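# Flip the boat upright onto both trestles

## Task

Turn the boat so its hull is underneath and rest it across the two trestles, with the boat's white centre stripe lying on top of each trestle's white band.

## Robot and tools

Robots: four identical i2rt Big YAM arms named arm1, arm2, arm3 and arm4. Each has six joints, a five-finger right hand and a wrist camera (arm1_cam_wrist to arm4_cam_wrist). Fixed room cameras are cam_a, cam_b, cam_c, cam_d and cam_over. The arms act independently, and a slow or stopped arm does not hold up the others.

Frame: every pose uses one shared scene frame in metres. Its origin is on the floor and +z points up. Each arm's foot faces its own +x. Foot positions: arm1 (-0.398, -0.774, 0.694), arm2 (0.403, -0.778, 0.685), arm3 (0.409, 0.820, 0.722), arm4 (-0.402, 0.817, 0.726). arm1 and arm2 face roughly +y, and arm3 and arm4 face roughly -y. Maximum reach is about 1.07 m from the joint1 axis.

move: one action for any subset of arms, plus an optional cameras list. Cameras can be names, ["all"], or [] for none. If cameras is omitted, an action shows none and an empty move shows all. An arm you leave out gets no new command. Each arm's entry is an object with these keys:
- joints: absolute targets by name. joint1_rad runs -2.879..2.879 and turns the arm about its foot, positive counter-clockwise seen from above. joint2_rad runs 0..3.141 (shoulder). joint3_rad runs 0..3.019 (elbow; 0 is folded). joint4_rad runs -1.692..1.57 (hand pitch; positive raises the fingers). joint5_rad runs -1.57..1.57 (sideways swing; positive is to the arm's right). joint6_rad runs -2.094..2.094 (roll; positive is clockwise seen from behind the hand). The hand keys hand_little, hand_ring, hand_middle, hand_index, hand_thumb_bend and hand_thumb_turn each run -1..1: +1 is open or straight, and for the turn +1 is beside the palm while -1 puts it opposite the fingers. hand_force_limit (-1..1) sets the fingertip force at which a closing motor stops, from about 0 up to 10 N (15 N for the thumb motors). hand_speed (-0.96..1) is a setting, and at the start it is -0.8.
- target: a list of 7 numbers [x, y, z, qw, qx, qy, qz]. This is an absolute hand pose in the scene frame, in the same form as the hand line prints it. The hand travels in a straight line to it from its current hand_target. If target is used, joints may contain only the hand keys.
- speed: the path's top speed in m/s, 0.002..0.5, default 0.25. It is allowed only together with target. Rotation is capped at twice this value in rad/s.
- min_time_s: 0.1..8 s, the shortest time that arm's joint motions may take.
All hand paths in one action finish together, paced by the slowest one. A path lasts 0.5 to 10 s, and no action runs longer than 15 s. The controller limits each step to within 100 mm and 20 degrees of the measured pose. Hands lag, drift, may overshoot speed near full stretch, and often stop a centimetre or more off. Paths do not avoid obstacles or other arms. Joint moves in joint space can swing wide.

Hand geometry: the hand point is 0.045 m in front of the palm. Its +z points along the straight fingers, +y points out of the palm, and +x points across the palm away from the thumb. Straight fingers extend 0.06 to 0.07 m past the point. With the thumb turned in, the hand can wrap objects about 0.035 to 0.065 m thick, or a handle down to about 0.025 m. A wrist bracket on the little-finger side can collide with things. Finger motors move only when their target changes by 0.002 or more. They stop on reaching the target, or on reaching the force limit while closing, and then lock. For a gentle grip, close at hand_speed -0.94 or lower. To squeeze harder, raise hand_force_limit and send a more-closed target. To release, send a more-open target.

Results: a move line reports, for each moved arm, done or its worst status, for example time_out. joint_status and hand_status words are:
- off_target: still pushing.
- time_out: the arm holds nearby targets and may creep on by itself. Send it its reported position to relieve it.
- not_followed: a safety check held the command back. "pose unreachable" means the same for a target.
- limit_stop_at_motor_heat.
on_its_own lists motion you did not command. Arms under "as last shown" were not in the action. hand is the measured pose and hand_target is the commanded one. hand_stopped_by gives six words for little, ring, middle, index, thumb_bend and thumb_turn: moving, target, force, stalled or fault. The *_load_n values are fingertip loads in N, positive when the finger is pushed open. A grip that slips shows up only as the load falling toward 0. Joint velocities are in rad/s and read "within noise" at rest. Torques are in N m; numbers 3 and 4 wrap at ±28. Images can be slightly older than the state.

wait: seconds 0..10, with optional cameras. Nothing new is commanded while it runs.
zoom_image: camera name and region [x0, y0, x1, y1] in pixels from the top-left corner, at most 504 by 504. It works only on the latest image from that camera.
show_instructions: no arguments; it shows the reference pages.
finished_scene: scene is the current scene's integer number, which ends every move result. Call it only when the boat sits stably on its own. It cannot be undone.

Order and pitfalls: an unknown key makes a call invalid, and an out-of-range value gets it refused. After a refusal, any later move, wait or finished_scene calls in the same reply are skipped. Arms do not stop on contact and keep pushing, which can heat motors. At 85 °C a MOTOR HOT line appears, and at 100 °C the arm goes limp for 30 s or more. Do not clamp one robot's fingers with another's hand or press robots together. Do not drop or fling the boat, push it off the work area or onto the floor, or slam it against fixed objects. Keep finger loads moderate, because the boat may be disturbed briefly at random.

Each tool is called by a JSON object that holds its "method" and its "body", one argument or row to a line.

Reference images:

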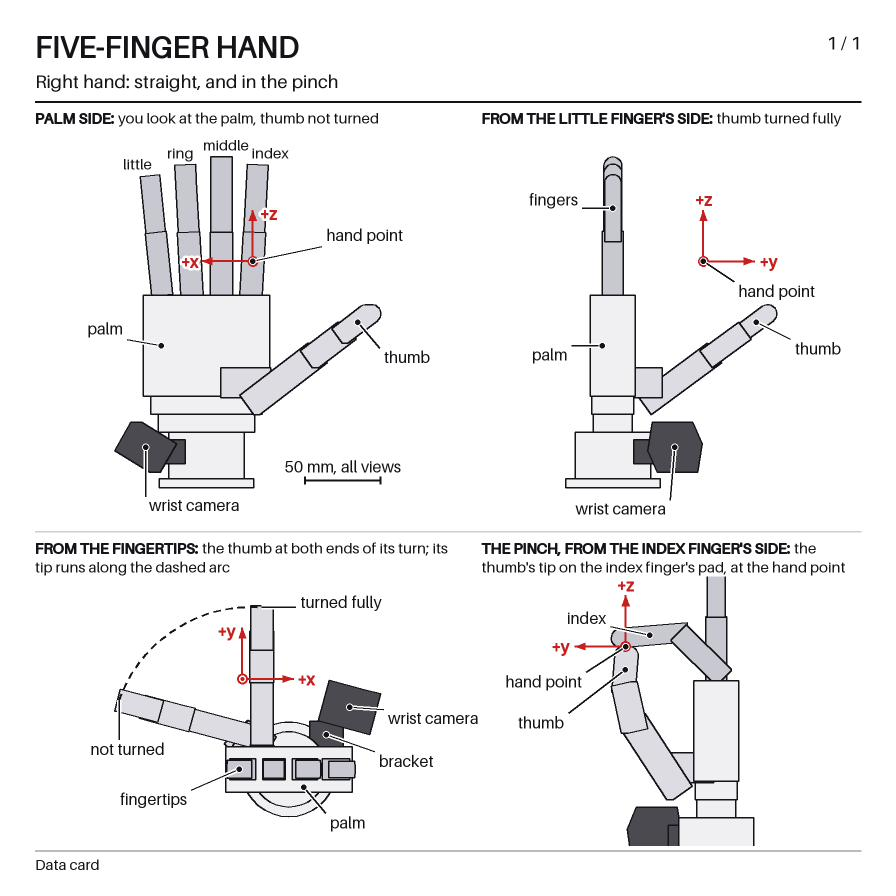

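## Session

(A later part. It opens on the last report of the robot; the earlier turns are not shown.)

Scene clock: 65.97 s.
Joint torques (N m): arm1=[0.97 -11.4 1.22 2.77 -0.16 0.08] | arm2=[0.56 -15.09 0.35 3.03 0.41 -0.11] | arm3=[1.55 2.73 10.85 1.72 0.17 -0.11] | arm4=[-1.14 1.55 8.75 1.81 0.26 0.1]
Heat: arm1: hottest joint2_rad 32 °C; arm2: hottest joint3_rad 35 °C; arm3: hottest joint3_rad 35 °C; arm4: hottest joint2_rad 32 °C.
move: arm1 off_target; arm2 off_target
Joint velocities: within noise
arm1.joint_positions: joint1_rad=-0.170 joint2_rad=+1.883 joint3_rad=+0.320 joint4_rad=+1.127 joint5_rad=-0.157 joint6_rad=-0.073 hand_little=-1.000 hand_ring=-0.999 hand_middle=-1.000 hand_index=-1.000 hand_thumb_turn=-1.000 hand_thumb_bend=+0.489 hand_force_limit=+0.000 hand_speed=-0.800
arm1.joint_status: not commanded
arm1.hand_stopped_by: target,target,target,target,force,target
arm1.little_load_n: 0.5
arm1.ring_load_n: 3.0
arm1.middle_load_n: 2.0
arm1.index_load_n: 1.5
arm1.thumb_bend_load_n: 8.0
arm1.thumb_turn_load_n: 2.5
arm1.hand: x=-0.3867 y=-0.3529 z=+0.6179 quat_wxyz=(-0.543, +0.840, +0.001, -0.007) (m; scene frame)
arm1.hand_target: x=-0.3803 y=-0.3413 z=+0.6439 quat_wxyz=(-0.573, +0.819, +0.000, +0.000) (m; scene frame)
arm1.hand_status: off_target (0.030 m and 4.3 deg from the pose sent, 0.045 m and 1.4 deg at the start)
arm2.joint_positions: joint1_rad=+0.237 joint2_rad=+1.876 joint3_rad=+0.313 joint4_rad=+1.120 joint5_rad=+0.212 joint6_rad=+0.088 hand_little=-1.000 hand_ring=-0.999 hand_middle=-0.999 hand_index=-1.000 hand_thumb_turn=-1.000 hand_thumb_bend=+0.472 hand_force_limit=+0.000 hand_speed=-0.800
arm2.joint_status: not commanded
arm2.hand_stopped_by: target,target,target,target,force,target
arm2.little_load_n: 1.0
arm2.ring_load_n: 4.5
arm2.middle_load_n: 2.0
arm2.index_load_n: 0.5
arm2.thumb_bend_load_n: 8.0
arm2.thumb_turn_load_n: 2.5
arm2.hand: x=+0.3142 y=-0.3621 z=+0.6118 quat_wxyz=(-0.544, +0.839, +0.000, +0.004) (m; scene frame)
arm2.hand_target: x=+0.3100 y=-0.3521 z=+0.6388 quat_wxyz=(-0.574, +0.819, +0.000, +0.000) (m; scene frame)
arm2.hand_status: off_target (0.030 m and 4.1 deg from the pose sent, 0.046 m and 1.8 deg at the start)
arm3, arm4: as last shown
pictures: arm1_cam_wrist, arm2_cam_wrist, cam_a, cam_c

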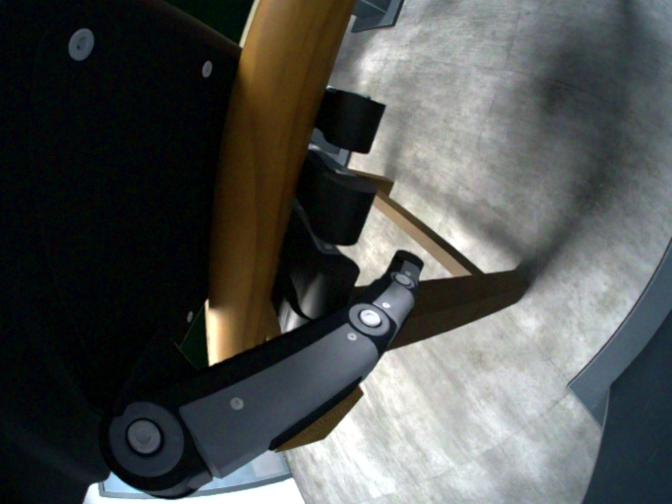

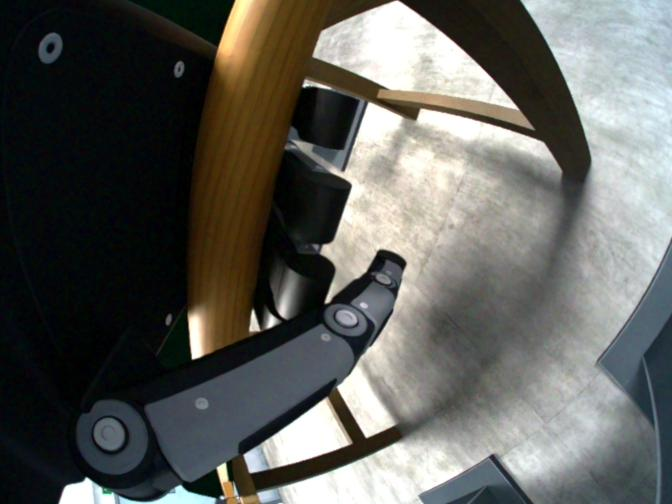

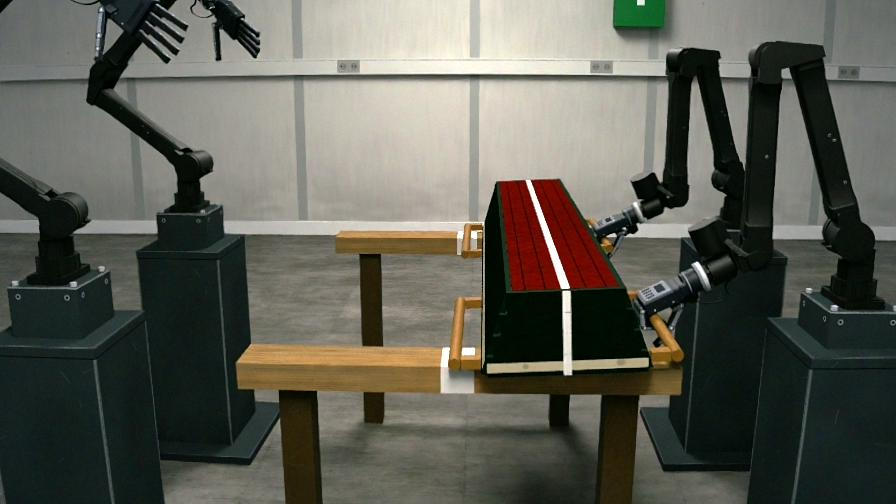

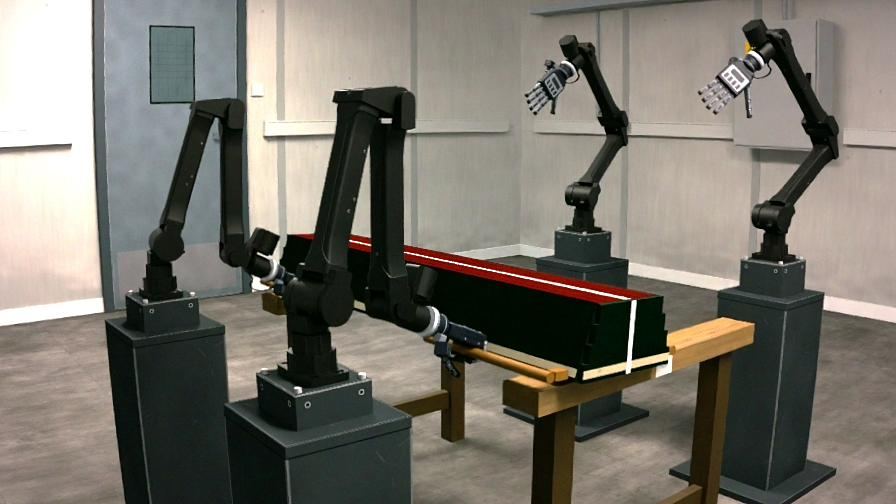

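{"method": "move", "body": {
  "arm1": {"joints": {"hand_thumb_bend": 1, "hand_speed": -0.6}},
  "arm2": {"joints": {"hand_thumb_bend": 1, "hand_speed": -0.6}}
}}

{"method": "move", "body": {
  "arm1": {"target": [-0.383, -0.345, 0.72, 0.5446, -0.8387, 0, 0], "speed": 0.06, "joints": {"hand_thumb_turn": 1}},
  "arm2": {"target": [0.313, -0.352, 0.72, 0.5446, -0.8387, 0, 0], "speed": 0.06, "joints": {"hand_thumb_turn": 1}},
  "cameras": ["arm1_cam_wrist", "arm2_cam_wrist", "cam_c", "cam_a"]
}}

Scene clock: 74.30 s.
Joint torques (N m): arm1=[0.91 -11.11 1.28 2.74 -0.19 0.12] | arm2=[2.67 -14.68 0.53 2.78 0.37 -0.04] | arm3=[1.67 2.73 10.82 1.74 0.17 -0.11] | arm4=[-1.26 1.61 8.84 1.54 0.29 0.07]
Heat: arm1: hottest joint2_rad 32 °C; arm2: hottest joint3_rad 35 °C; arm3: hottest joint3_rad 35 °C; arm4: hottest joint2_rad 32 °C.
move: arm1 done; arm2 done
Joint velocities: within noise
arm1.joint_positions: joint1_rad=-0.170 joint2_rad=+1.883 joint3_rad=+0.320 joint4_rad=+1.127 joint5_rad=-0.157 joint6_rad=-0.073 hand_little=-1.000 hand_ring=-0.999 hand_middle=-1.000 hand_index=-1.000 hand_thumb_turn=-1.000 hand_thumb_bend=+1.000 hand_force_limit=+0.000 hand_speed=-0.600
arm1.joint_status: all done
arm1.hand_stopped_by: target,target,target,target,target,target
arm1.little_load_n: 0.0
arm1.ring_load_n: 4.0
arm1.middle_load_n: 3.5
arm1.index_load_n: 2.0
arm1.thumb_bend_load_n: 0.0
arm1.thumb_turn_load_n: 0.0
arm1.hand: x=-0.3867 y=-0.3529 z=+0.6179 quat_wxyz=(-0.543, +0.840, +0.001, -0.007) (m; scene frame)
arm1.hand_target: x=-0.3803 y=-0.3413 z=+0.6439 quat_wxyz=(-0.573, +0.819, +0.000, +0.000) (m; scene frame)
arm1.hand_status: not commanded
arm2.joint_positions: joint1_rad=+0.237 joint2_rad=+1.876 joint3_rad=+0.313 joint4_rad=+1.120 joint5_rad=+0.212 joint6_rad=+0.088 hand_little=-1.000 hand_ring=-0.999 hand_middle=-0.999 hand_index=-1.000 hand_thumb_turn=-1.000 hand_thumb_bend=+1.000 hand_force_limit=+0.000 hand_speed=-0.600
arm2.joint_status: all done
arm2.hand_stopped_by: target,target,target,target,target,target
arm2.little_load_n: 1.0
arm2.ring_load_n: 5.0
arm2.middle_load_n: 2.0
arm2.index_load_n: 0.5
arm2.thumb_bend_load_n: 0.0
arm2.thumb_turn_load_n: 0.0
arm2.hand: x=+0.3142 y=-0.3621 z=+0.6118 quat_wxyz=(-0.544, +0.839, +0.000, +0.004) (m; scene frame)
arm2.hand_target: x=+0.3100 y=-0.3521 z=+0.6388 quat_wxyz=(-0.574, +0.819, +0.000, +0.000) (m; scene frame)
arm2.hand_status: not commanded
arm3, arm4: as last shown
pictures: none

Scene clock: 77.37 s.
Joint torques (N m): arm1=[2.61 -9.41 7.75 2.85 -0.17 0.24] | arm2=[0.15 -12.45 9.51 3.28 0.52 -0.11] | arm3=[1.61 2.73 10.82 1.73 0.17 -0.11] | arm4=[-1.03 1.9 8.65 1.66 0.26 0.06]
Heat: arm1: hottest joint2_rad 32 °C; arm2: hottest joint3_rad 35 °C; arm3: hottest joint3_rad 36 °C; arm4: hottest joint2_rad 32 °C.
move: arm1 off_target; arm2 off_target
Joint velocities: within noise
arm1.joint_positions: joint1_rad=-0.170 joint2_rad=+1.430 joint3_rad=+0.309 joint4_rad=+0.563 joint5_rad=-0.138 joint6_rad=-0.089 hand_little=-1.000 hand_ring=-0.999 hand_middle=-0.999 hand_index=-1.000 hand_thumb_turn=+0.999 hand_thumb_bend=+1.000 hand_force_limit=+0.000 hand_speed=-0.600
arm1.joint_status: all done
arm1.hand_stopped_by: target,target,target,target,target,target
arm1.little_load_n: 0.5
arm1.ring_load_n: 5.0
arm1.middle_load_n: 3.0
arm1.index_load_n: 0.5
arm1.thumb_bend_load_n: -1.5
arm1.thumb_turn_load_n: -5.0
arm1.hand: x=-0.3855 y=-0.3784 z=+0.6752 quat_wxyz=(-0.491, +0.871, -0.001, -0.004) (m; scene frame)
arm1.hand_target: x=-0.3834 y=-0.3466 z=+0.7195 quat_wxyz=(-0.545, +0.839, +0.000, -0.001) (m; scene frame)
arm1.hand_status: off_target (0.056 m and 7.2 deg from the pose sent, 0.102 m and 0.9 deg at the start)
arm2.joint_positions: joint1_rad=+0.237 joint2_rad=+1.405 joint3_rad=+0.305 joint4_rad=+0.518 joint5_rad=+0.189 joint6_rad=+0.098 hand_little=-1.000 hand_ring=-0.999 hand_middle=-1.000 hand_index=-1.000 hand_thumb_turn=+0.999 hand_thumb_bend=+1.000 hand_force_limit=+0.000 hand_speed=-0.600
arm2.joint_status: all done
arm2.hand_stopped_by: target,target,target,target,target,target
arm2.little_load_n: 3.5
arm2.ring_load_n: 4.5
arm2.middle_load_n: 0.0
arm2.index_load_n: 0.0
arm2.thumb_bend_load_n: -1.0
arm2.thumb_turn_load_n: -4.5
arm2.hand: x=+0.3158 y=-0.3920 z=+0.6684 quat_wxyz=(-0.485, +0.874, +0.010, +0.005) (m; scene frame)
arm2.hand_target: x=+0.3133 y=-0.3544 z=+0.7197 quat_wxyz=(-0.545, +0.839, +0.000, +0.000) (m; scene frame)
arm2.hand_status: off_target (0.065 m and 8.1 deg from the pose sent, 0.109 m and 0.5 deg at the start)
arm3, arm4: as last shown
pictures: arm1_cam_wrist, arm2_cam_wrist, cam_a, cam_c

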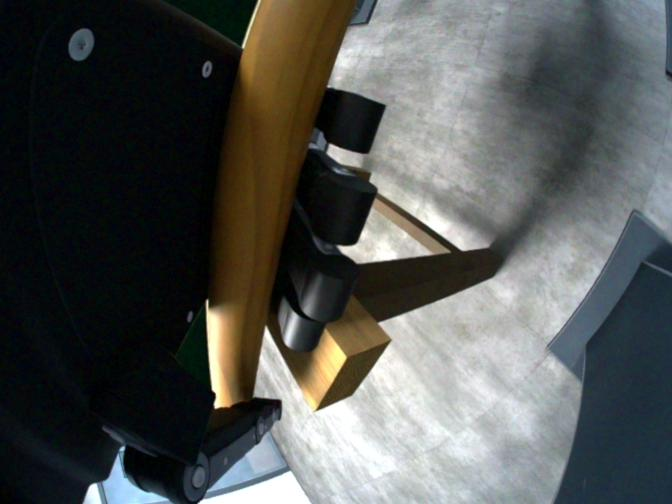

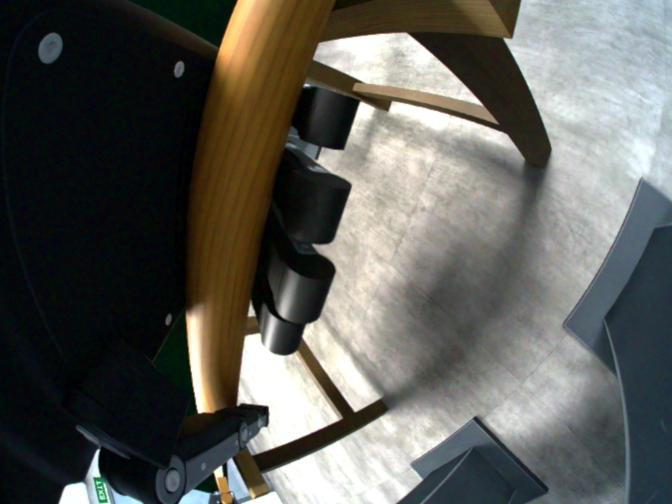

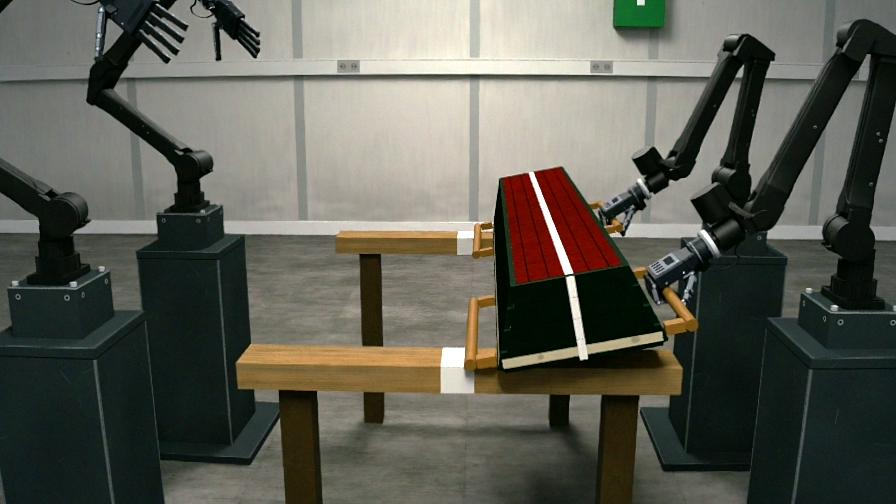

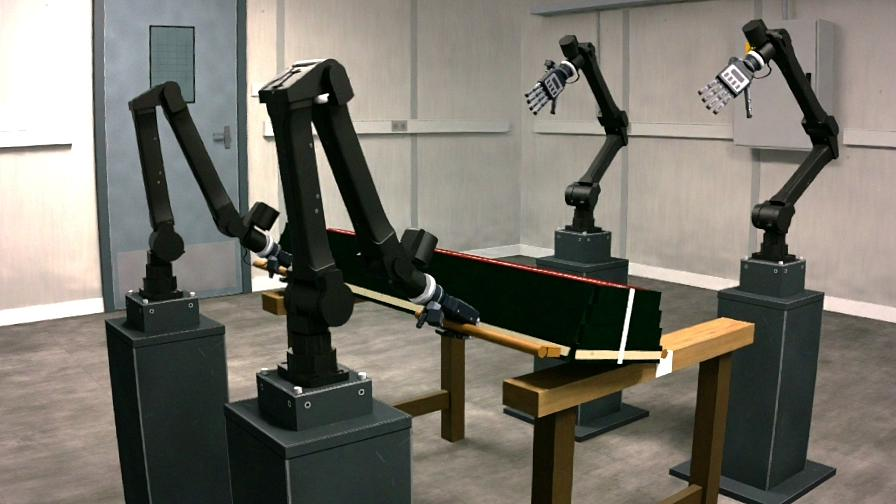

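{"method": "move", "body": {
  "arm1": {"target": [-0.383, -0.32, 0.87, 0.5, -0.866, 0, 0], "speed": 0.07},
  "arm2": {"target": [0.313, -0.325, 0.87, 0.5, -0.866, 0, 0], "speed": 0.07},
  "cameras": ["arm1_cam_wrist", "arm2_cam_wrist", "cam_c", "cam_a"]
}}

Scene clock: 81.20 s.
Joint torques (N m): arm1=[2.73 -8.88 16.42 1.89 -0.3 0.32] | arm2=[-0.62 -11.05 17.58 2.51 0.82 -0.04] | arm3=[1.67 2.78 10.84 1.74 0.16 -0.11] | arm4=[-1.08 2.2 8.88 1.74 0.2 0.04]
Heat: arm1: hottest joint2_rad 33 °C; arm2: hottest joint3_rad 36 °C; arm3: hottest joint3_rad 36 °C; arm4: hottest joint2_rad 32 °C.
move: arm1 off_target; arm2 off_target
Joint velocities: within noise
arm1.joint_positions: joint1_rad=-0.158 joint2_rad=+1.074 joint3_rad=+0.472 joint4_rad=-0.118 joint5_rad=-0.114 joint6_rad=-0.101 hand_little=-1.000 hand_ring=-0.999 hand_middle=-0.999 hand_index=-1.000 hand_thumb_turn=+0.999 hand_thumb_bend=+1.000 hand_force_limit=+0.000 hand_speed=-0.600
arm1.joint_status: not commanded
arm1.hand_stopped_by: target,target,target,target,target,target
arm1.little_load_n: 0.0
arm1.ring_load_n: 4.5
arm1.middle_load_n: 3.0
arm1.index_load_n: 1.5
arm1.thumb_bend_load_n: -1.0
arm1.thumb_turn_load_n: -5.0
arm1.hand: x=-0.3869 y=-0.3982 z=+0.7546 quat_wxyz=(-0.419, +0.908, -0.002, -0.004) (m; scene frame)
arm1.hand_target: x=-0.3851 y=-0.3505 z=+0.8379 quat_wxyz=(-0.500, +0.866, +0.000, -0.001) (m; scene frame)
arm1.hand_status: off_target (0.139 m and 10.5 deg from the pose sent, 0.203 m and 1.3 deg at the start; pose on its path clipped on 56 of 94 steps)
arm2.joint_positions: joint1_rad=+0.223 joint2_rad=+1.085 joint3_rad=+0.484 joint4_rad=-0.134 joint5_rad=+0.159 joint6_rad=+0.109 hand_little=-0.999 hand_ring=-0.999 hand_middle=-1.000 hand_index=-1.000 hand_thumb_turn=+0.999 hand_thumb_bend=+1.000 hand_force_limit=+0.000 hand_speed=-0.600
arm2.joint_status: not commanded
arm2.hand_stopped_by: target,target,target,target,target,target
arm2.little_load_n: 5.5
arm2.ring_load_n: 5.0
arm2.middle_load_n: 0.0
arm2.index_load_n: 0.0
arm2.thumb_bend_load_n: 0.5
arm2.thumb_turn_load_n: -2.0
arm2.hand: x=+0.3174 y=-0.4043 z=+0.7474 quat_wxyz=(-0.417, +0.909, +0.013, +0.006) (m; scene frame)
arm2.hand_target: x=+0.3154 y=-0.3578 z=+0.8315 quat_wxyz=(-0.500, +0.866, -0.001, +0.000) (m; scene frame)
arm2.hand_status: off_target (0.146 m and 10.8 deg from the pose sent, 0.213 m and 2.3 deg at the start; pose on its path clipped on 73 of 94 steps)
arm3, arm4: as last shown
arm3.little_load_n: 0.5
arm4.thumb_turn_load_n: -0.5
pictures: arm1_cam_wrist, arm2_cam_wrist, cam_a, cam_c

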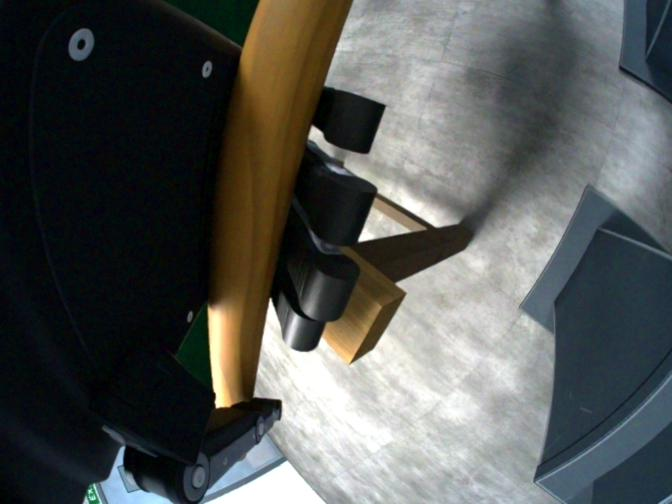

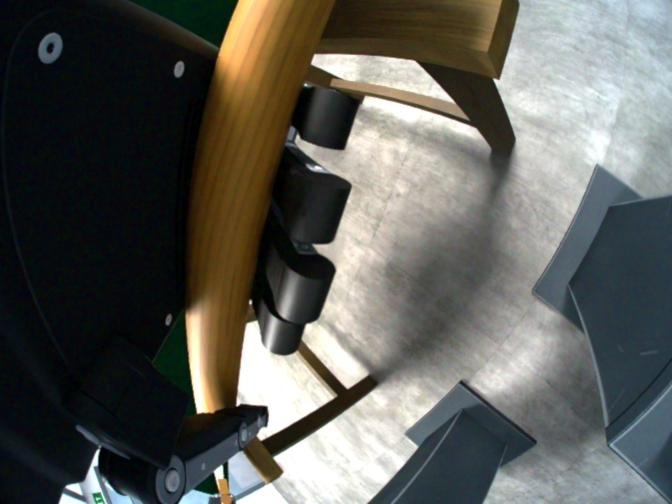

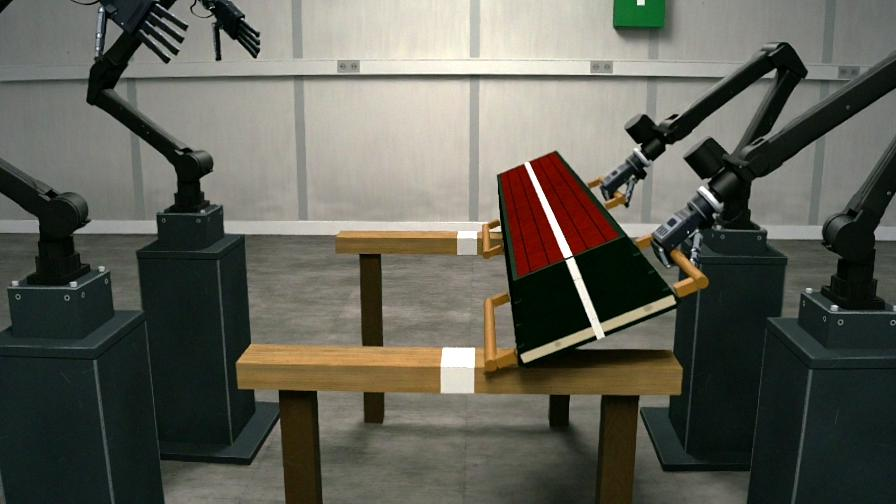

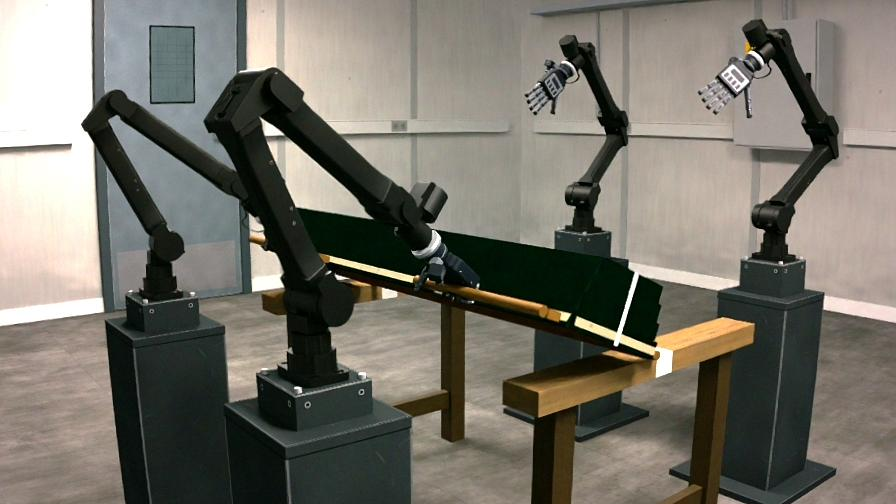

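{"method": "move", "body": {
  "arm1": {"joints": {"joint2_rad": 0.93, "joint3_rad": 0.82, "joint4_rad": -0.51}, "min_time_s": 4},
  "arm2": {"joints": {"joint2_rad": 0.94, "joint3_rad": 0.83, "joint4_rad": -0.525}, "min_time_s": 4},
  "cameras": ["arm1_cam_wrist", "arm2_cam_wrist", "cam_c", "cam_a"]
}}

Scene clock: 102.70 s.
Joint torques (N m): arm1=[2.67 -8.23 17.63 1.57 -0.38 0.27] | arm2=[-0.73 -12.04 19.21 2.3 1.04 -0.21] | arm3=[1.61 2.67 10.84 1.73 0.16 -0.11] | arm4=[-1.38 2.37 8.75 1.81 0.25 0.07]
Heat: arm1: hottest joint3_rad 38 °C; arm2: hottest joint3_rad 42 °C; arm3: hottest joint3_rad 36 °C; arm4: hottest joint2_rad 32 °C.
move: arm1 time_out; arm2 time_out
Joint velocities: within noise
arm1.joint_positions: joint1_rad=-0.157 joint2_rad=+0.996 joint3_rad=+0.690 joint4_rad=-0.519 joint5_rad=-0.112 joint6_rad=-0.101 hand_little=-1.000 hand_ring=-1.000 hand_middle=-0.999 hand_index=-0.999 hand_thumb_turn=+1.000 hand_thumb_bend=+1.000 hand_force_limit=+0.000 hand_speed=-0.600
arm1.joint_status: joint3_rad time_out (moved +0.217 of +0.348); the others done
arm1.hand_stopped_by: target,target,target,target,target,target
arm1.little_load_n: 0.0
arm1.ring_load_n: 1.5
arm1.middle_load_n: 5.0
arm1.index_load_n: 6.0
arm1.thumb_bend_load_n: -0.5
arm1.thumb_turn_load_n: -0.5
arm1.on_its_own: joint3_rad reads +0.690 and still pushes toward +0.802 since a time_out
arm1.hand: x=-0.3866 y=-0.4019 z=+0.8294 quat_wxyz=(-0.370, +0.929, -0.005, -0.011) (m; scene frame)
arm1.hand_target: x=-0.3868 y=-0.3690 z=+0.9152 quat_wxyz=(-0.455, +0.890, -0.003, -0.008) (m; scene frame)
arm1.hand_status: not commanded
arm2.joint_positions: joint1_rad=+0.222 joint2_rad=+1.015 joint3_rad=+0.706 joint4_rad=-0.537 joint5_rad=+0.155 joint6_rad=+0.127 hand_little=-0.999 hand_ring=-0.999 hand_middle=-1.000 hand_index=-1.000 hand_thumb_turn=+0.999 hand_thumb_bend=+1.000 hand_force_limit=+0.000 hand_speed=-0.600
arm2.joint_status: joint3_rad time_out (moved +0.222 of +0.346); the others done
arm2.hand_stopped_by: target,target,target,target,target,target
arm2.little_load_n: 7.5
arm2.ring_load_n: 6.0
arm2.middle_load_n: 0.5
arm2.index_load_n: 0.0
arm2.thumb_bend_load_n: 0.5
arm2.thumb_turn_load_n: -2.5
arm2.on_its_own: joint3_rad reads +0.706 and still pushes toward +0.818 since a time_out
arm2.hand: x=+0.3167 y=-0.4074 z=+0.8215 quat_wxyz=(-0.366, +0.930, +0.010, +0.011) (m; scene frame)
arm2.hand_target: x=+0.3189 y=-0.3742 z=+0.9117 quat_wxyz=(-0.456, +0.890, +0.004, +0.009) (m; scene frame)
arm2.hand_status: not commanded
arm3, arm4: as last shown
arm3.little_load_n: 0.0
arm4.thumb_turn_load_n: 0.0
pictures: arm1_cam_wrist, arm2_cam_wrist, cam_a, cam_c

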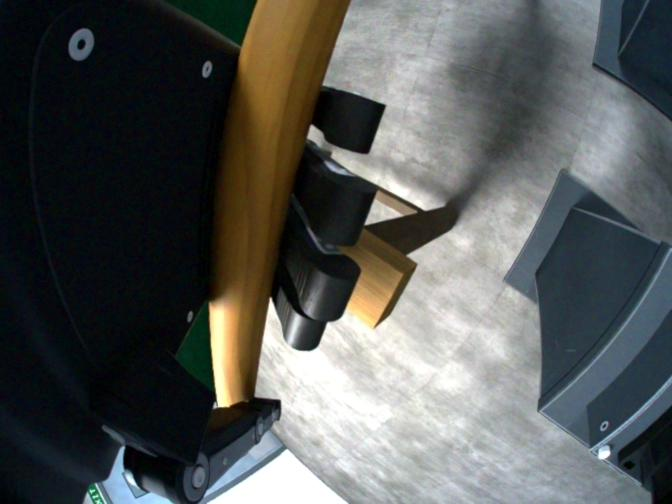

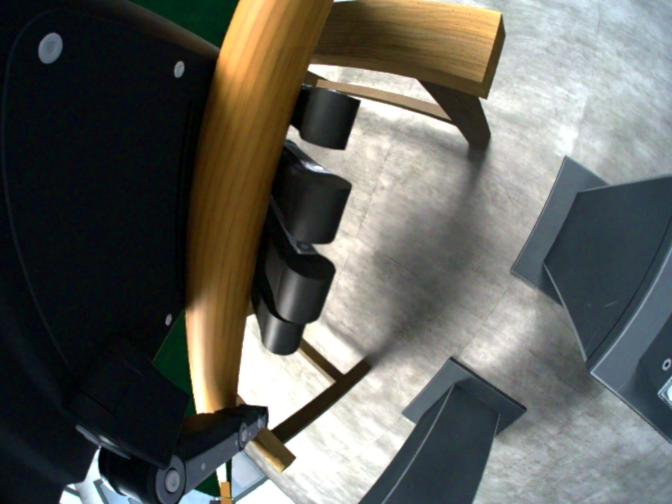

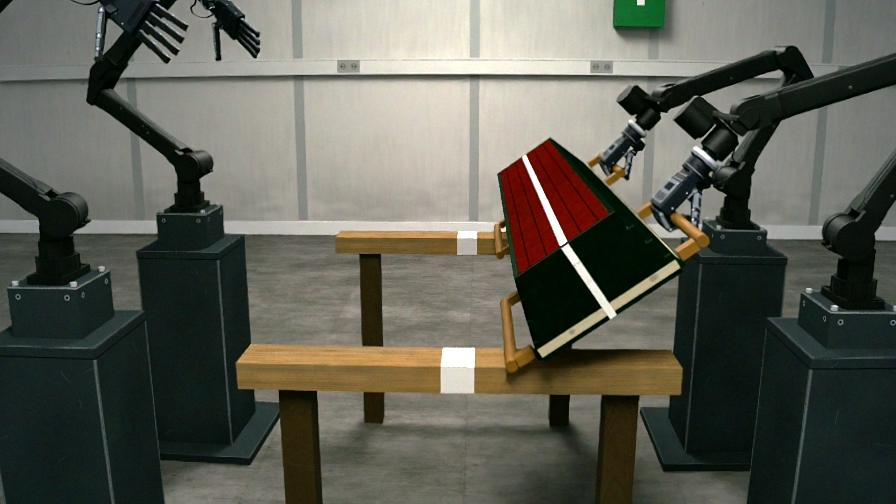

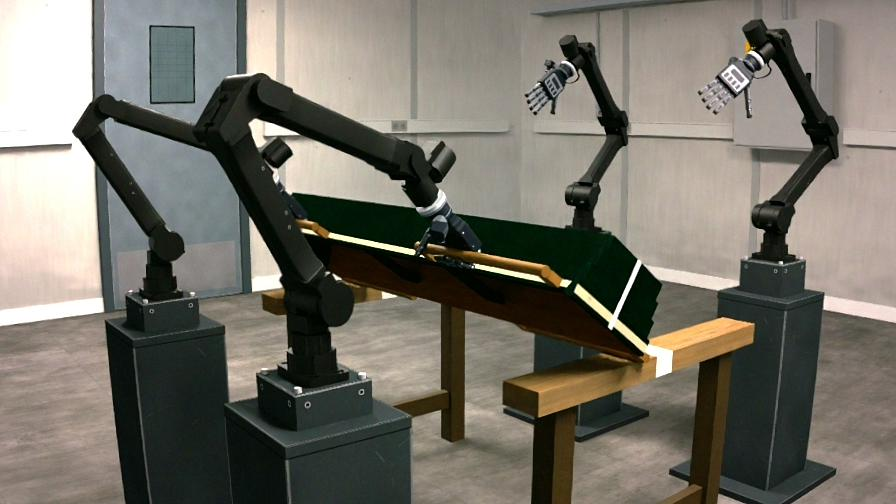

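{"method": "move", "body": {
  "arm1": {"joints": {"joint1_rad": -0.14, "joint2_rad": 1.20, "joint3_rad": 1.22, "joint4_rad": -0.83, "joint5_rad": -0.095}, "min_time_s": 5},
  "arm2": {"joints": {"joint1_rad": 0.20, "joint2_rad": 1.22, "joint3_rad": 1.236, "joint4_rad": -0.848, "joint5_rad": 0.133}, "min_time_s": 5},
  "cameras": ["arm1_cam_wrist", "arm2_cam_wrist", "cam_c", "cam_a"]
}}

Scene clock: 112.93 s.
Joint torques (N m): arm1=[1.14 -7.82 17.55 1.85 0.25 0.22] | arm2=[2.08 -10.29 19.38 2.45 0.35 -0.26] | arm3=[1.61 2.73 10.82 1.7 0.17 -0.12] | arm4=[-1.32 2.32 8.77 1.78 0.28 0.11]
Heat: arm1: hottest joint3_rad 41 °C; arm2: hottest joint3_rad 45 °C; arm3: hottest joint3_rad 36 °C; arm4: hottest joint2_rad 32 °C.
move: arm1 time_out; arm2 time_out
Joint velocities: within noise
arm1.joint_positions: joint1_rad=-0.132 joint2_rad=+1.217 joint3_rad=+1.104 joint4_rad=-0.849 joint5_rad=-0.104 joint6_rad=-0.092 hand_little=-1.000 hand_ring=-0.999 hand_middle=-0.999 hand_index=-0.999 hand_thumb_turn=+1.000 hand_thumb_bend=+1.000 hand_force_limit=+0.000 hand_speed=-0.600
arm1.joint_status: joint3_rad time_out (moved +0.414 of +0.530); the others done
arm1.hand_stopped_by: target,target,target,target,target,target
arm1.little_load_n: 0.0
arm1.ring_load_n: 2.0
arm1.middle_load_n: 4.5
arm1.index_load_n: 8.0
arm1.thumb_bend_load_n: 0.0
arm1.thumb_turn_load_n: 0.0
arm1.on_its_own: joint3_rad reads +1.104 and still pushes toward +1.216 since a time_out
arm1.hand: x=-0.3863 y=-0.3393 z=+0.9102 quat_wxyz=(-0.306, +0.952, -0.002, -0.022) (m; scene frame)
arm1.hand_target: x=-0.3766 y=-0.3076 z=+0.9759 quat_wxyz=(-0.375, +0.927, -0.009, -0.010) (m; scene frame)
arm1.hand_status: not commanded
arm2.joint_positions: joint1_rad=+0.186 joint2_rad=+1.232 joint3_rad=+1.121 joint4_rad=-0.871 joint5_rad=+0.127 joint6_rad=+0.120 hand_little=-0.999 hand_ring=-0.999 hand_middle=-1.000 hand_index=-1.000 hand_thumb_turn=+0.999 hand_thumb_bend=+1.000 hand_force_limit=+0.000 hand_speed=-0.600
arm2.joint_status: joint3_rad time_out (moved +0.415 of +0.530); the others done
arm2.hand_stopped_by: target,target,target,target,target,target
arm2.little_load_n: 8.0
arm2.ring_load_n: 5.0
arm2.middle_load_n: 0.0
arm2.index_load_n: 0.0
arm2.thumb_bend_load_n: 1.5
arm2.thumb_turn_load_n: -6.5
arm2.on_its_own: joint3_rad reads +1.121 and still pushes toward +1.233 since a time_out
arm2.hand: x=+0.3147 y=-0.3454 z=+0.9020 quat_wxyz=(-0.301, +0.953, +0.006, +0.016) (m; scene frame)
arm2.hand_target: x=+0.3049 y=-0.3139 z=+0.9670 quat_wxyz=(-0.370, +0.929, +0.015, +0.008) (m; scene frame)
arm2.hand_status: not commanded
arm3, arm4: as last shown
arm4.thumb_turn_load_n: -0.5
pictures: arm1_cam_wrist, arm2_cam_wrist, cam_a, cam_c

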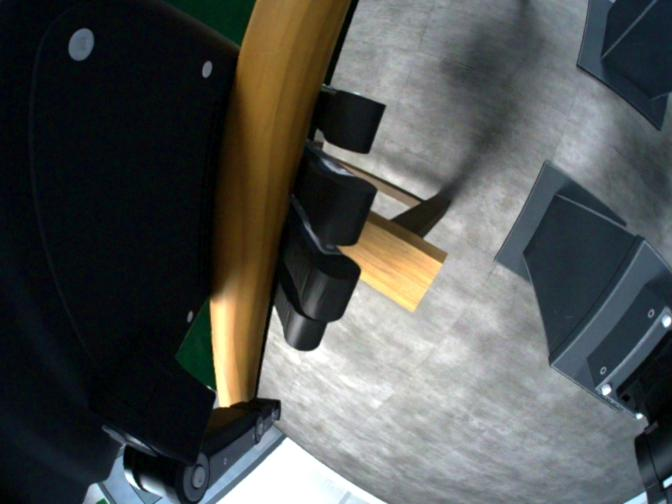

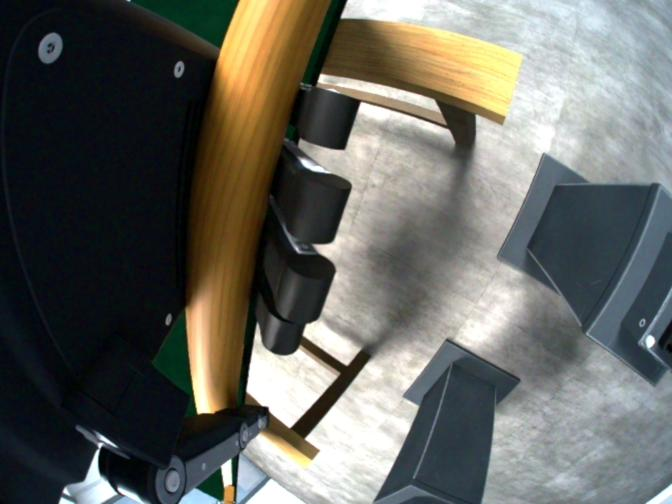

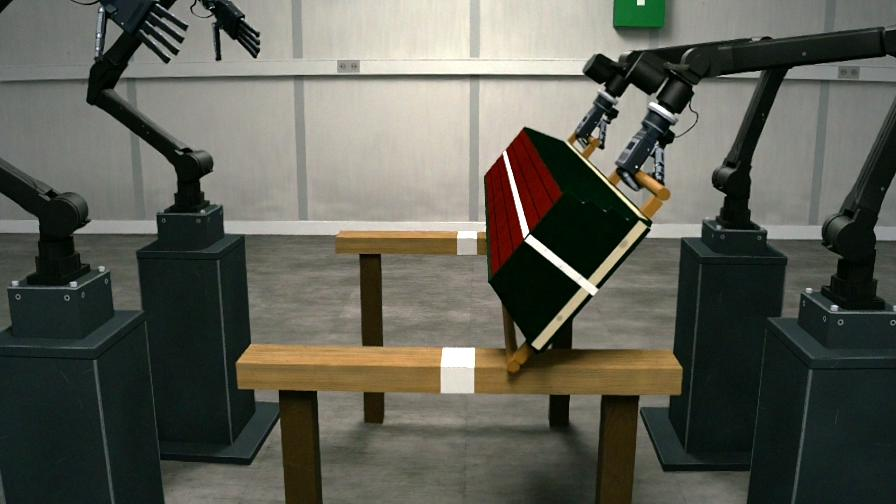

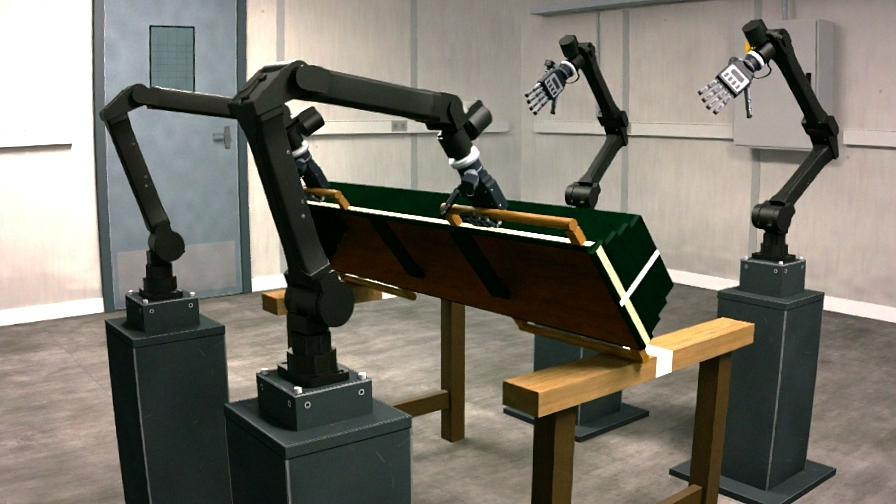

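{"method": "move", "body": {
  "arm1": {"joints": {"joint1_rad": -0.158, "joint2_rad": 1.01, "joint3_rad": 1.175, "joint4_rad": -1.06, "joint5_rad": -0.112}, "min_time_s": 5},
  "arm2": {"joints": {"joint1_rad": 0.216, "joint2_rad": 1.022, "joint3_rad": 1.20, "joint4_rad": -1.08, "joint5_rad": 0.148}, "min_time_s": 5},
  "cameras": ["arm1_cam_wrist", "arm2_cam_wrist", "cam_c", "cam_a"]
}}

Scene clock: 120.33 s.
Joint torques (N m): arm1=[1.2 -10.81 14.68 1.31 -0.57 0.35] | arm2=[1.14 -14.62 16.28 1.43 1.3 -0.44] | arm3=[1.61 2.73 10.84 1.73 0.17 -0.11] | arm4=[-1.32 2.2 8.7 1.61 0.31 0.12]
Heat: arm1: hottest joint3_rad 43 °C; arm2: hottest joint3_rad 46 °C; arm3: hottest joint3_rad 36 °C; arm4: hottest joint2_rad 32 °C.
move: arm1 done; arm2 done
Joint velocities: within noise
arm1.joint_positions: joint1_rad=-0.145 joint2_rad=+1.092 joint3_rad=+1.104 joint4_rad=-1.069 joint5_rad=-0.100 joint6_rad=-0.110 hand_little=-1.000 hand_ring=-0.999 hand_middle=-0.999 hand_index=-0.999 hand_thumb_turn=+1.000 hand_thumb_bend=+1.000 hand_force_limit=+0.000 hand_speed=-0.600
arm1.joint_status: all done
arm1.hand_stopped_by: target,target,target,target,target,target
arm1.little_load_n: 0.0
arm1.ring_load_n: 3.0
arm1.middle_load_n: 6.5
arm1.index_load_n: 8.5
arm1.thumb_bend_load_n: 0.0
arm1.thumb_turn_load_n: 0.0
arm1.hand: x=-0.3879 y=-0.4082 z=+0.9373 quat_wxyz=(-0.261, +0.965, -0.002, -0.022) (m; scene frame)
arm1.hand_target: x=-0.3855 y=-0.4017 z=+1.0014 quat_wxyz=(-0.338, +0.941, -0.016, -0.019) (m; scene frame)
arm1.hand_status: not commanded
arm2.joint_positions: joint1_rad=+0.207 joint2_rad=+1.110 joint3_rad=+1.121 joint4_rad=-1.083 joint5_rad=+0.122 joint6_rad=+0.146 hand_little=-0.999 hand_ring=-0.999 hand_middle=-1.000 hand_index=-1.000 hand_thumb_turn=+0.999 hand_thumb_bend=+1.000 hand_force_limit=+0.000 hand_speed=-0.600
arm2.joint_status: all done
arm2.hand_stopped_by: target,target,target,target,target,target
arm2.little_load_n: 7.5
arm2.ring_load_n: 6.0
arm2.middle_load_n: 0.5
arm2.index_load_n: 0.5
arm2.thumb_bend_load_n: 0.5
arm2.thumb_turn_load_n: -6.0
arm2.hand: x=+0.3161 y=-0.4129 z=+0.9294 quat_wxyz=(-0.259, +0.966, +0.008, +0.014) (m; scene frame)
arm2.hand_target: x=+0.3196 y=-0.4089 z=+0.9989 quat_wxyz=(-0.340, +0.940, +0.023, +0.018) (m; scene frame)
arm2.hand_status: not commanded
arm3.joint_positions: joint1_rad=-0.095 joint2_rad=+0.617 joint3_rad=+1.417 joint4_rad=-1.504 joint5_rad=+0.251 joint6_rad=-0.983 hand_little=+1.000 hand_ring=+1.000 hand_middle=+1.000 hand_index=+1.000 hand_thumb_turn=+1.000 hand_thumb_bend=+1.000 hand_force_limit=+0.000 hand_speed=-0.800
arm3.joint_status: not commanded
arm3.hand_stopped_by: target,target,target,target,target,target
arm3.little_load_n: 0.0
arm3.ring_load_n: 0.0
arm3.middle_load_n: 0.0
arm3.index_load_n: 0.0
arm3.thumb_bend_load_n: 0.0
arm3.thumb_turn_load_n: 0.0
arm3.hand: x=+0.3032 y=+0.6545 z=+1.1895 quat_wxyz=(+0.311, +0.326, -0.844, +0.292) (m; scene frame)
arm3.hand_target: x=+0.3031 y=+0.6548 z=+1.1998 quat_wxyz=(+0.317, +0.322, -0.839, +0.303) (m; scene frame)
arm3.hand_status: not commanded
arm4.joint_positions: joint1_rad=+0.249 joint2_rad=+0.620 joint3_rad=+1.390 joint4_rad=-1.453 joint5_rad=+0.283 joint6_rad=-1.394 hand_little=+1.000 hand_ring=+1.000 hand_middle=+1.000 hand_index=+1.000 hand_thumb_turn=+1.000 hand_thumb_bend=+1.000 hand_force_limit=+0.000 hand_speed=-0.800
arm4.joint_status: not commanded
arm4.hand_stopped_by: target,target,target,target,target,target
arm4.little_load_n: 0.0
arm4.ring_load_n: 0.0
arm4.middle_load_n: 0.0
arm4.index_load_n: 0.0
arm4.thumb_bend_load_n: 0.0
arm4.thumb_turn_load_n: 0.0
arm4.hand: x=-0.4551 y=+0.6060 z=+1.2122 quat_wxyz=(+0.343, +0.611, -0.654, +0.285) (m; scene frame)
arm4.hand_target: x=-0.4552 y=+0.6064 z=+1.2231 quat_wxyz=(+0.349, +0.605, -0.651, +0.296) (m; scene frame)
arm4.hand_status: not commanded
pictures: arm1_cam_wrist, arm2_cam_wrist, cam_a, cam_c

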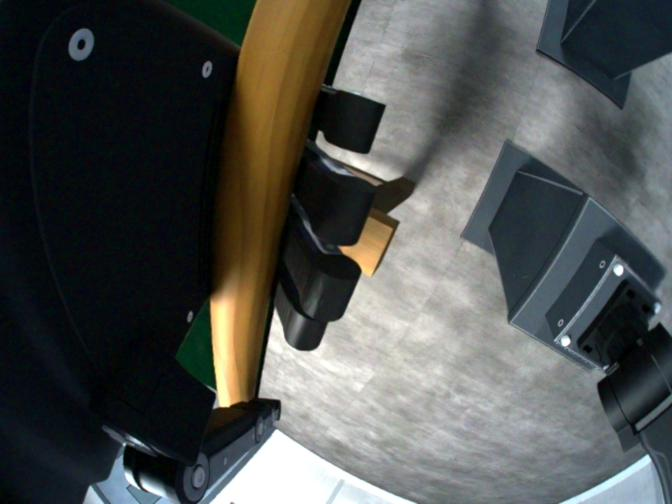

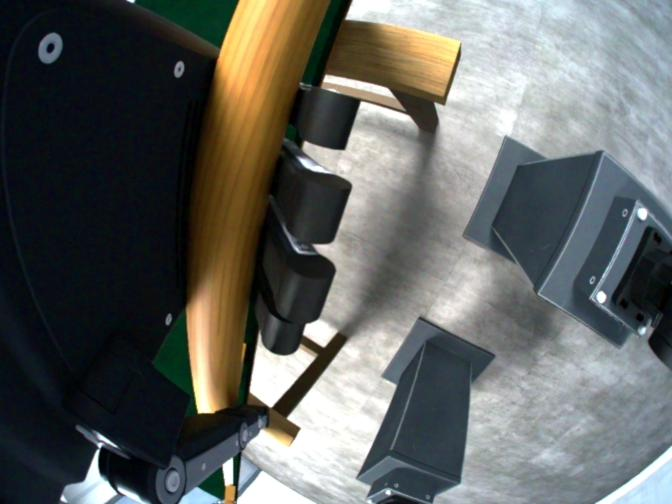

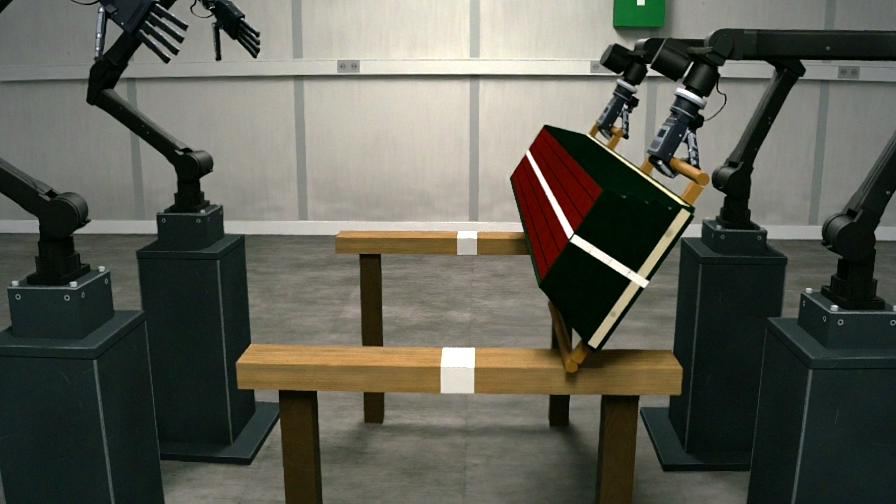

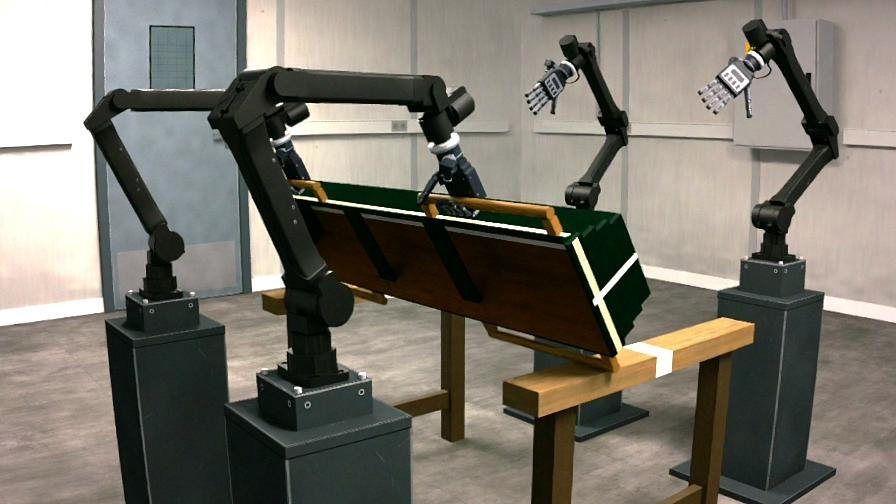

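{"method": "move", "body": {
  "arm1": {"joints": {"joint1_rad": -0.170, "joint2_rad": 0.866, "joint3_rad": 1.09, "joint4_rad": -1.14, "joint5_rad": -0.122}, "min_time_s": 4},
  "arm2": {"joints": {"joint1_rad": 0.235, "joint2_rad": 0.878, "joint3_rad": 1.11, "joint4_rad": -1.16, "joint5_rad": 0.16}, "min_time_s": 4},
  "cameras": ["cam_c", "cam_a"]
}}

Scene clock: 127.07 s.
Joint torques (N m): arm1=[1.38 -9.76 12.72 1.31 -0.67 0.62] | arm2=[0.85 -11.81 13.89 1.51 1.27 -0.72] | arm3=[1.61 2.73 10.85 1.7 0.17 -0.12] | arm4=[-1.14 1.08 8.83 1.72 0.23 0.17]
Heat: arm1: hottest joint3_rad 43 °C; arm2: hottest joint3_rad 47 °C; arm3: hottest joint3_rad 36 °C; arm4: hottest joint2_rad 32 °C.
move: arm1 done; arm2 done
Joint velocities: within noise
arm1.joint_positions: joint1_rad=-0.164 joint2_rad=+0.945 joint3_rad=+1.043 joint4_rad=-1.156 joint5_rad=-0.108 joint6_rad=-0.134 hand_little=-1.000 hand_ring=-0.999 hand_middle=-0.999 hand_index=-0.999 hand_thumb_turn=+1.000 hand_thumb_bend=+1.000 hand_force_limit=+0.000 hand_speed=-0.600
arm1.joint_status: all done
arm1.hand_stopped_by: target,target,target,target,target,target
arm1.little_load_n: 0.0
arm1.ring_load_n: 6.5
arm1.middle_load_n: 8.5
arm1.index_load_n: 9.5
arm1.thumb_bend_load_n: 0.0
arm1.thumb_turn_load_n: 0.0
arm1.hand: x=-0.3892 y=-0.4629 z=+0.9489 quat_wxyz=(-0.262, +0.965, +0.001, -0.020) (m; scene frame)
arm1.hand_target: x=-0.3925 y=-0.4604 z=+0.9968 quat_wxyz=(-0.329, +0.944, -0.021, -0.023) (m; scene frame)
arm1.hand_status: not commanded
arm2.joint_positions: joint1_rad=+0.232 joint2_rad=+0.964 joint3_rad=+1.058 joint4_rad=-1.166 joint5_rad=+0.132 joint6_rad=+0.174 hand_little=-0.999 hand_ring=-0.999 hand_middle=-0.999 hand_index=-1.000 hand_thumb_turn=+0.999 hand_thumb_bend=+1.000 hand_force_limit=+0.000 hand_speed=-0.600
arm2.joint_status: all done
arm2.hand_stopped_by: target,target,target,target,target,target
arm2.little_load_n: 6.5
arm2.ring_load_n: 6.0
arm2.middle_load_n: 1.0
arm2.index_load_n: 0.0
arm2.thumb_bend_load_n: 0.5
arm2.thumb_turn_load_n: -5.5
arm2.hand: x=+0.3189 y=-0.4671 z=+0.9415 quat_wxyz=(-0.260, +0.965, +0.005, +0.013) (m; scene frame)
arm2.hand_target: x=+0.3282 y=-0.4692 z=+0.9913 quat_wxyz=(-0.329, +0.944, +0.031, +0.022) (m; scene frame)
arm2.hand_status: not commanded
arm3, arm4: as last shown
pictures: cam_a, cam_c

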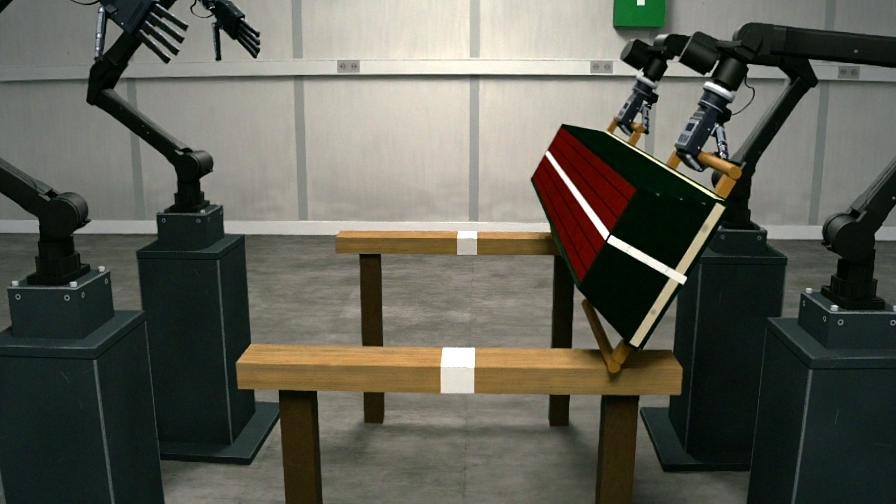

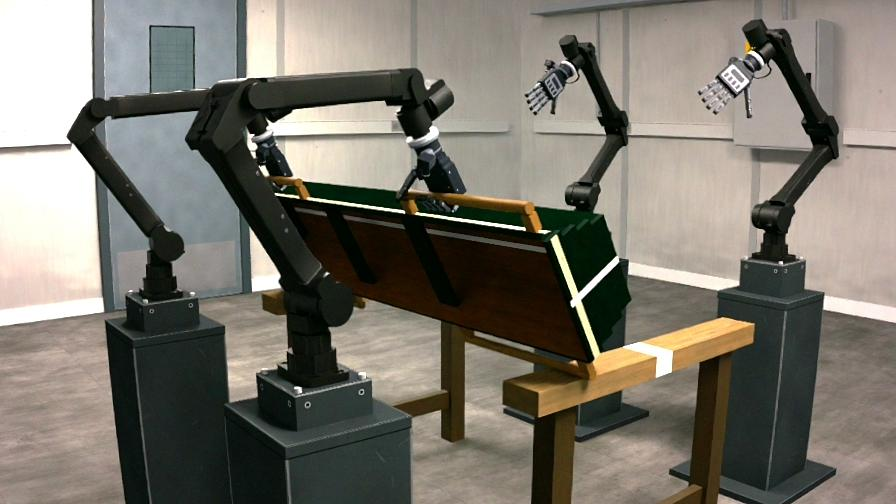

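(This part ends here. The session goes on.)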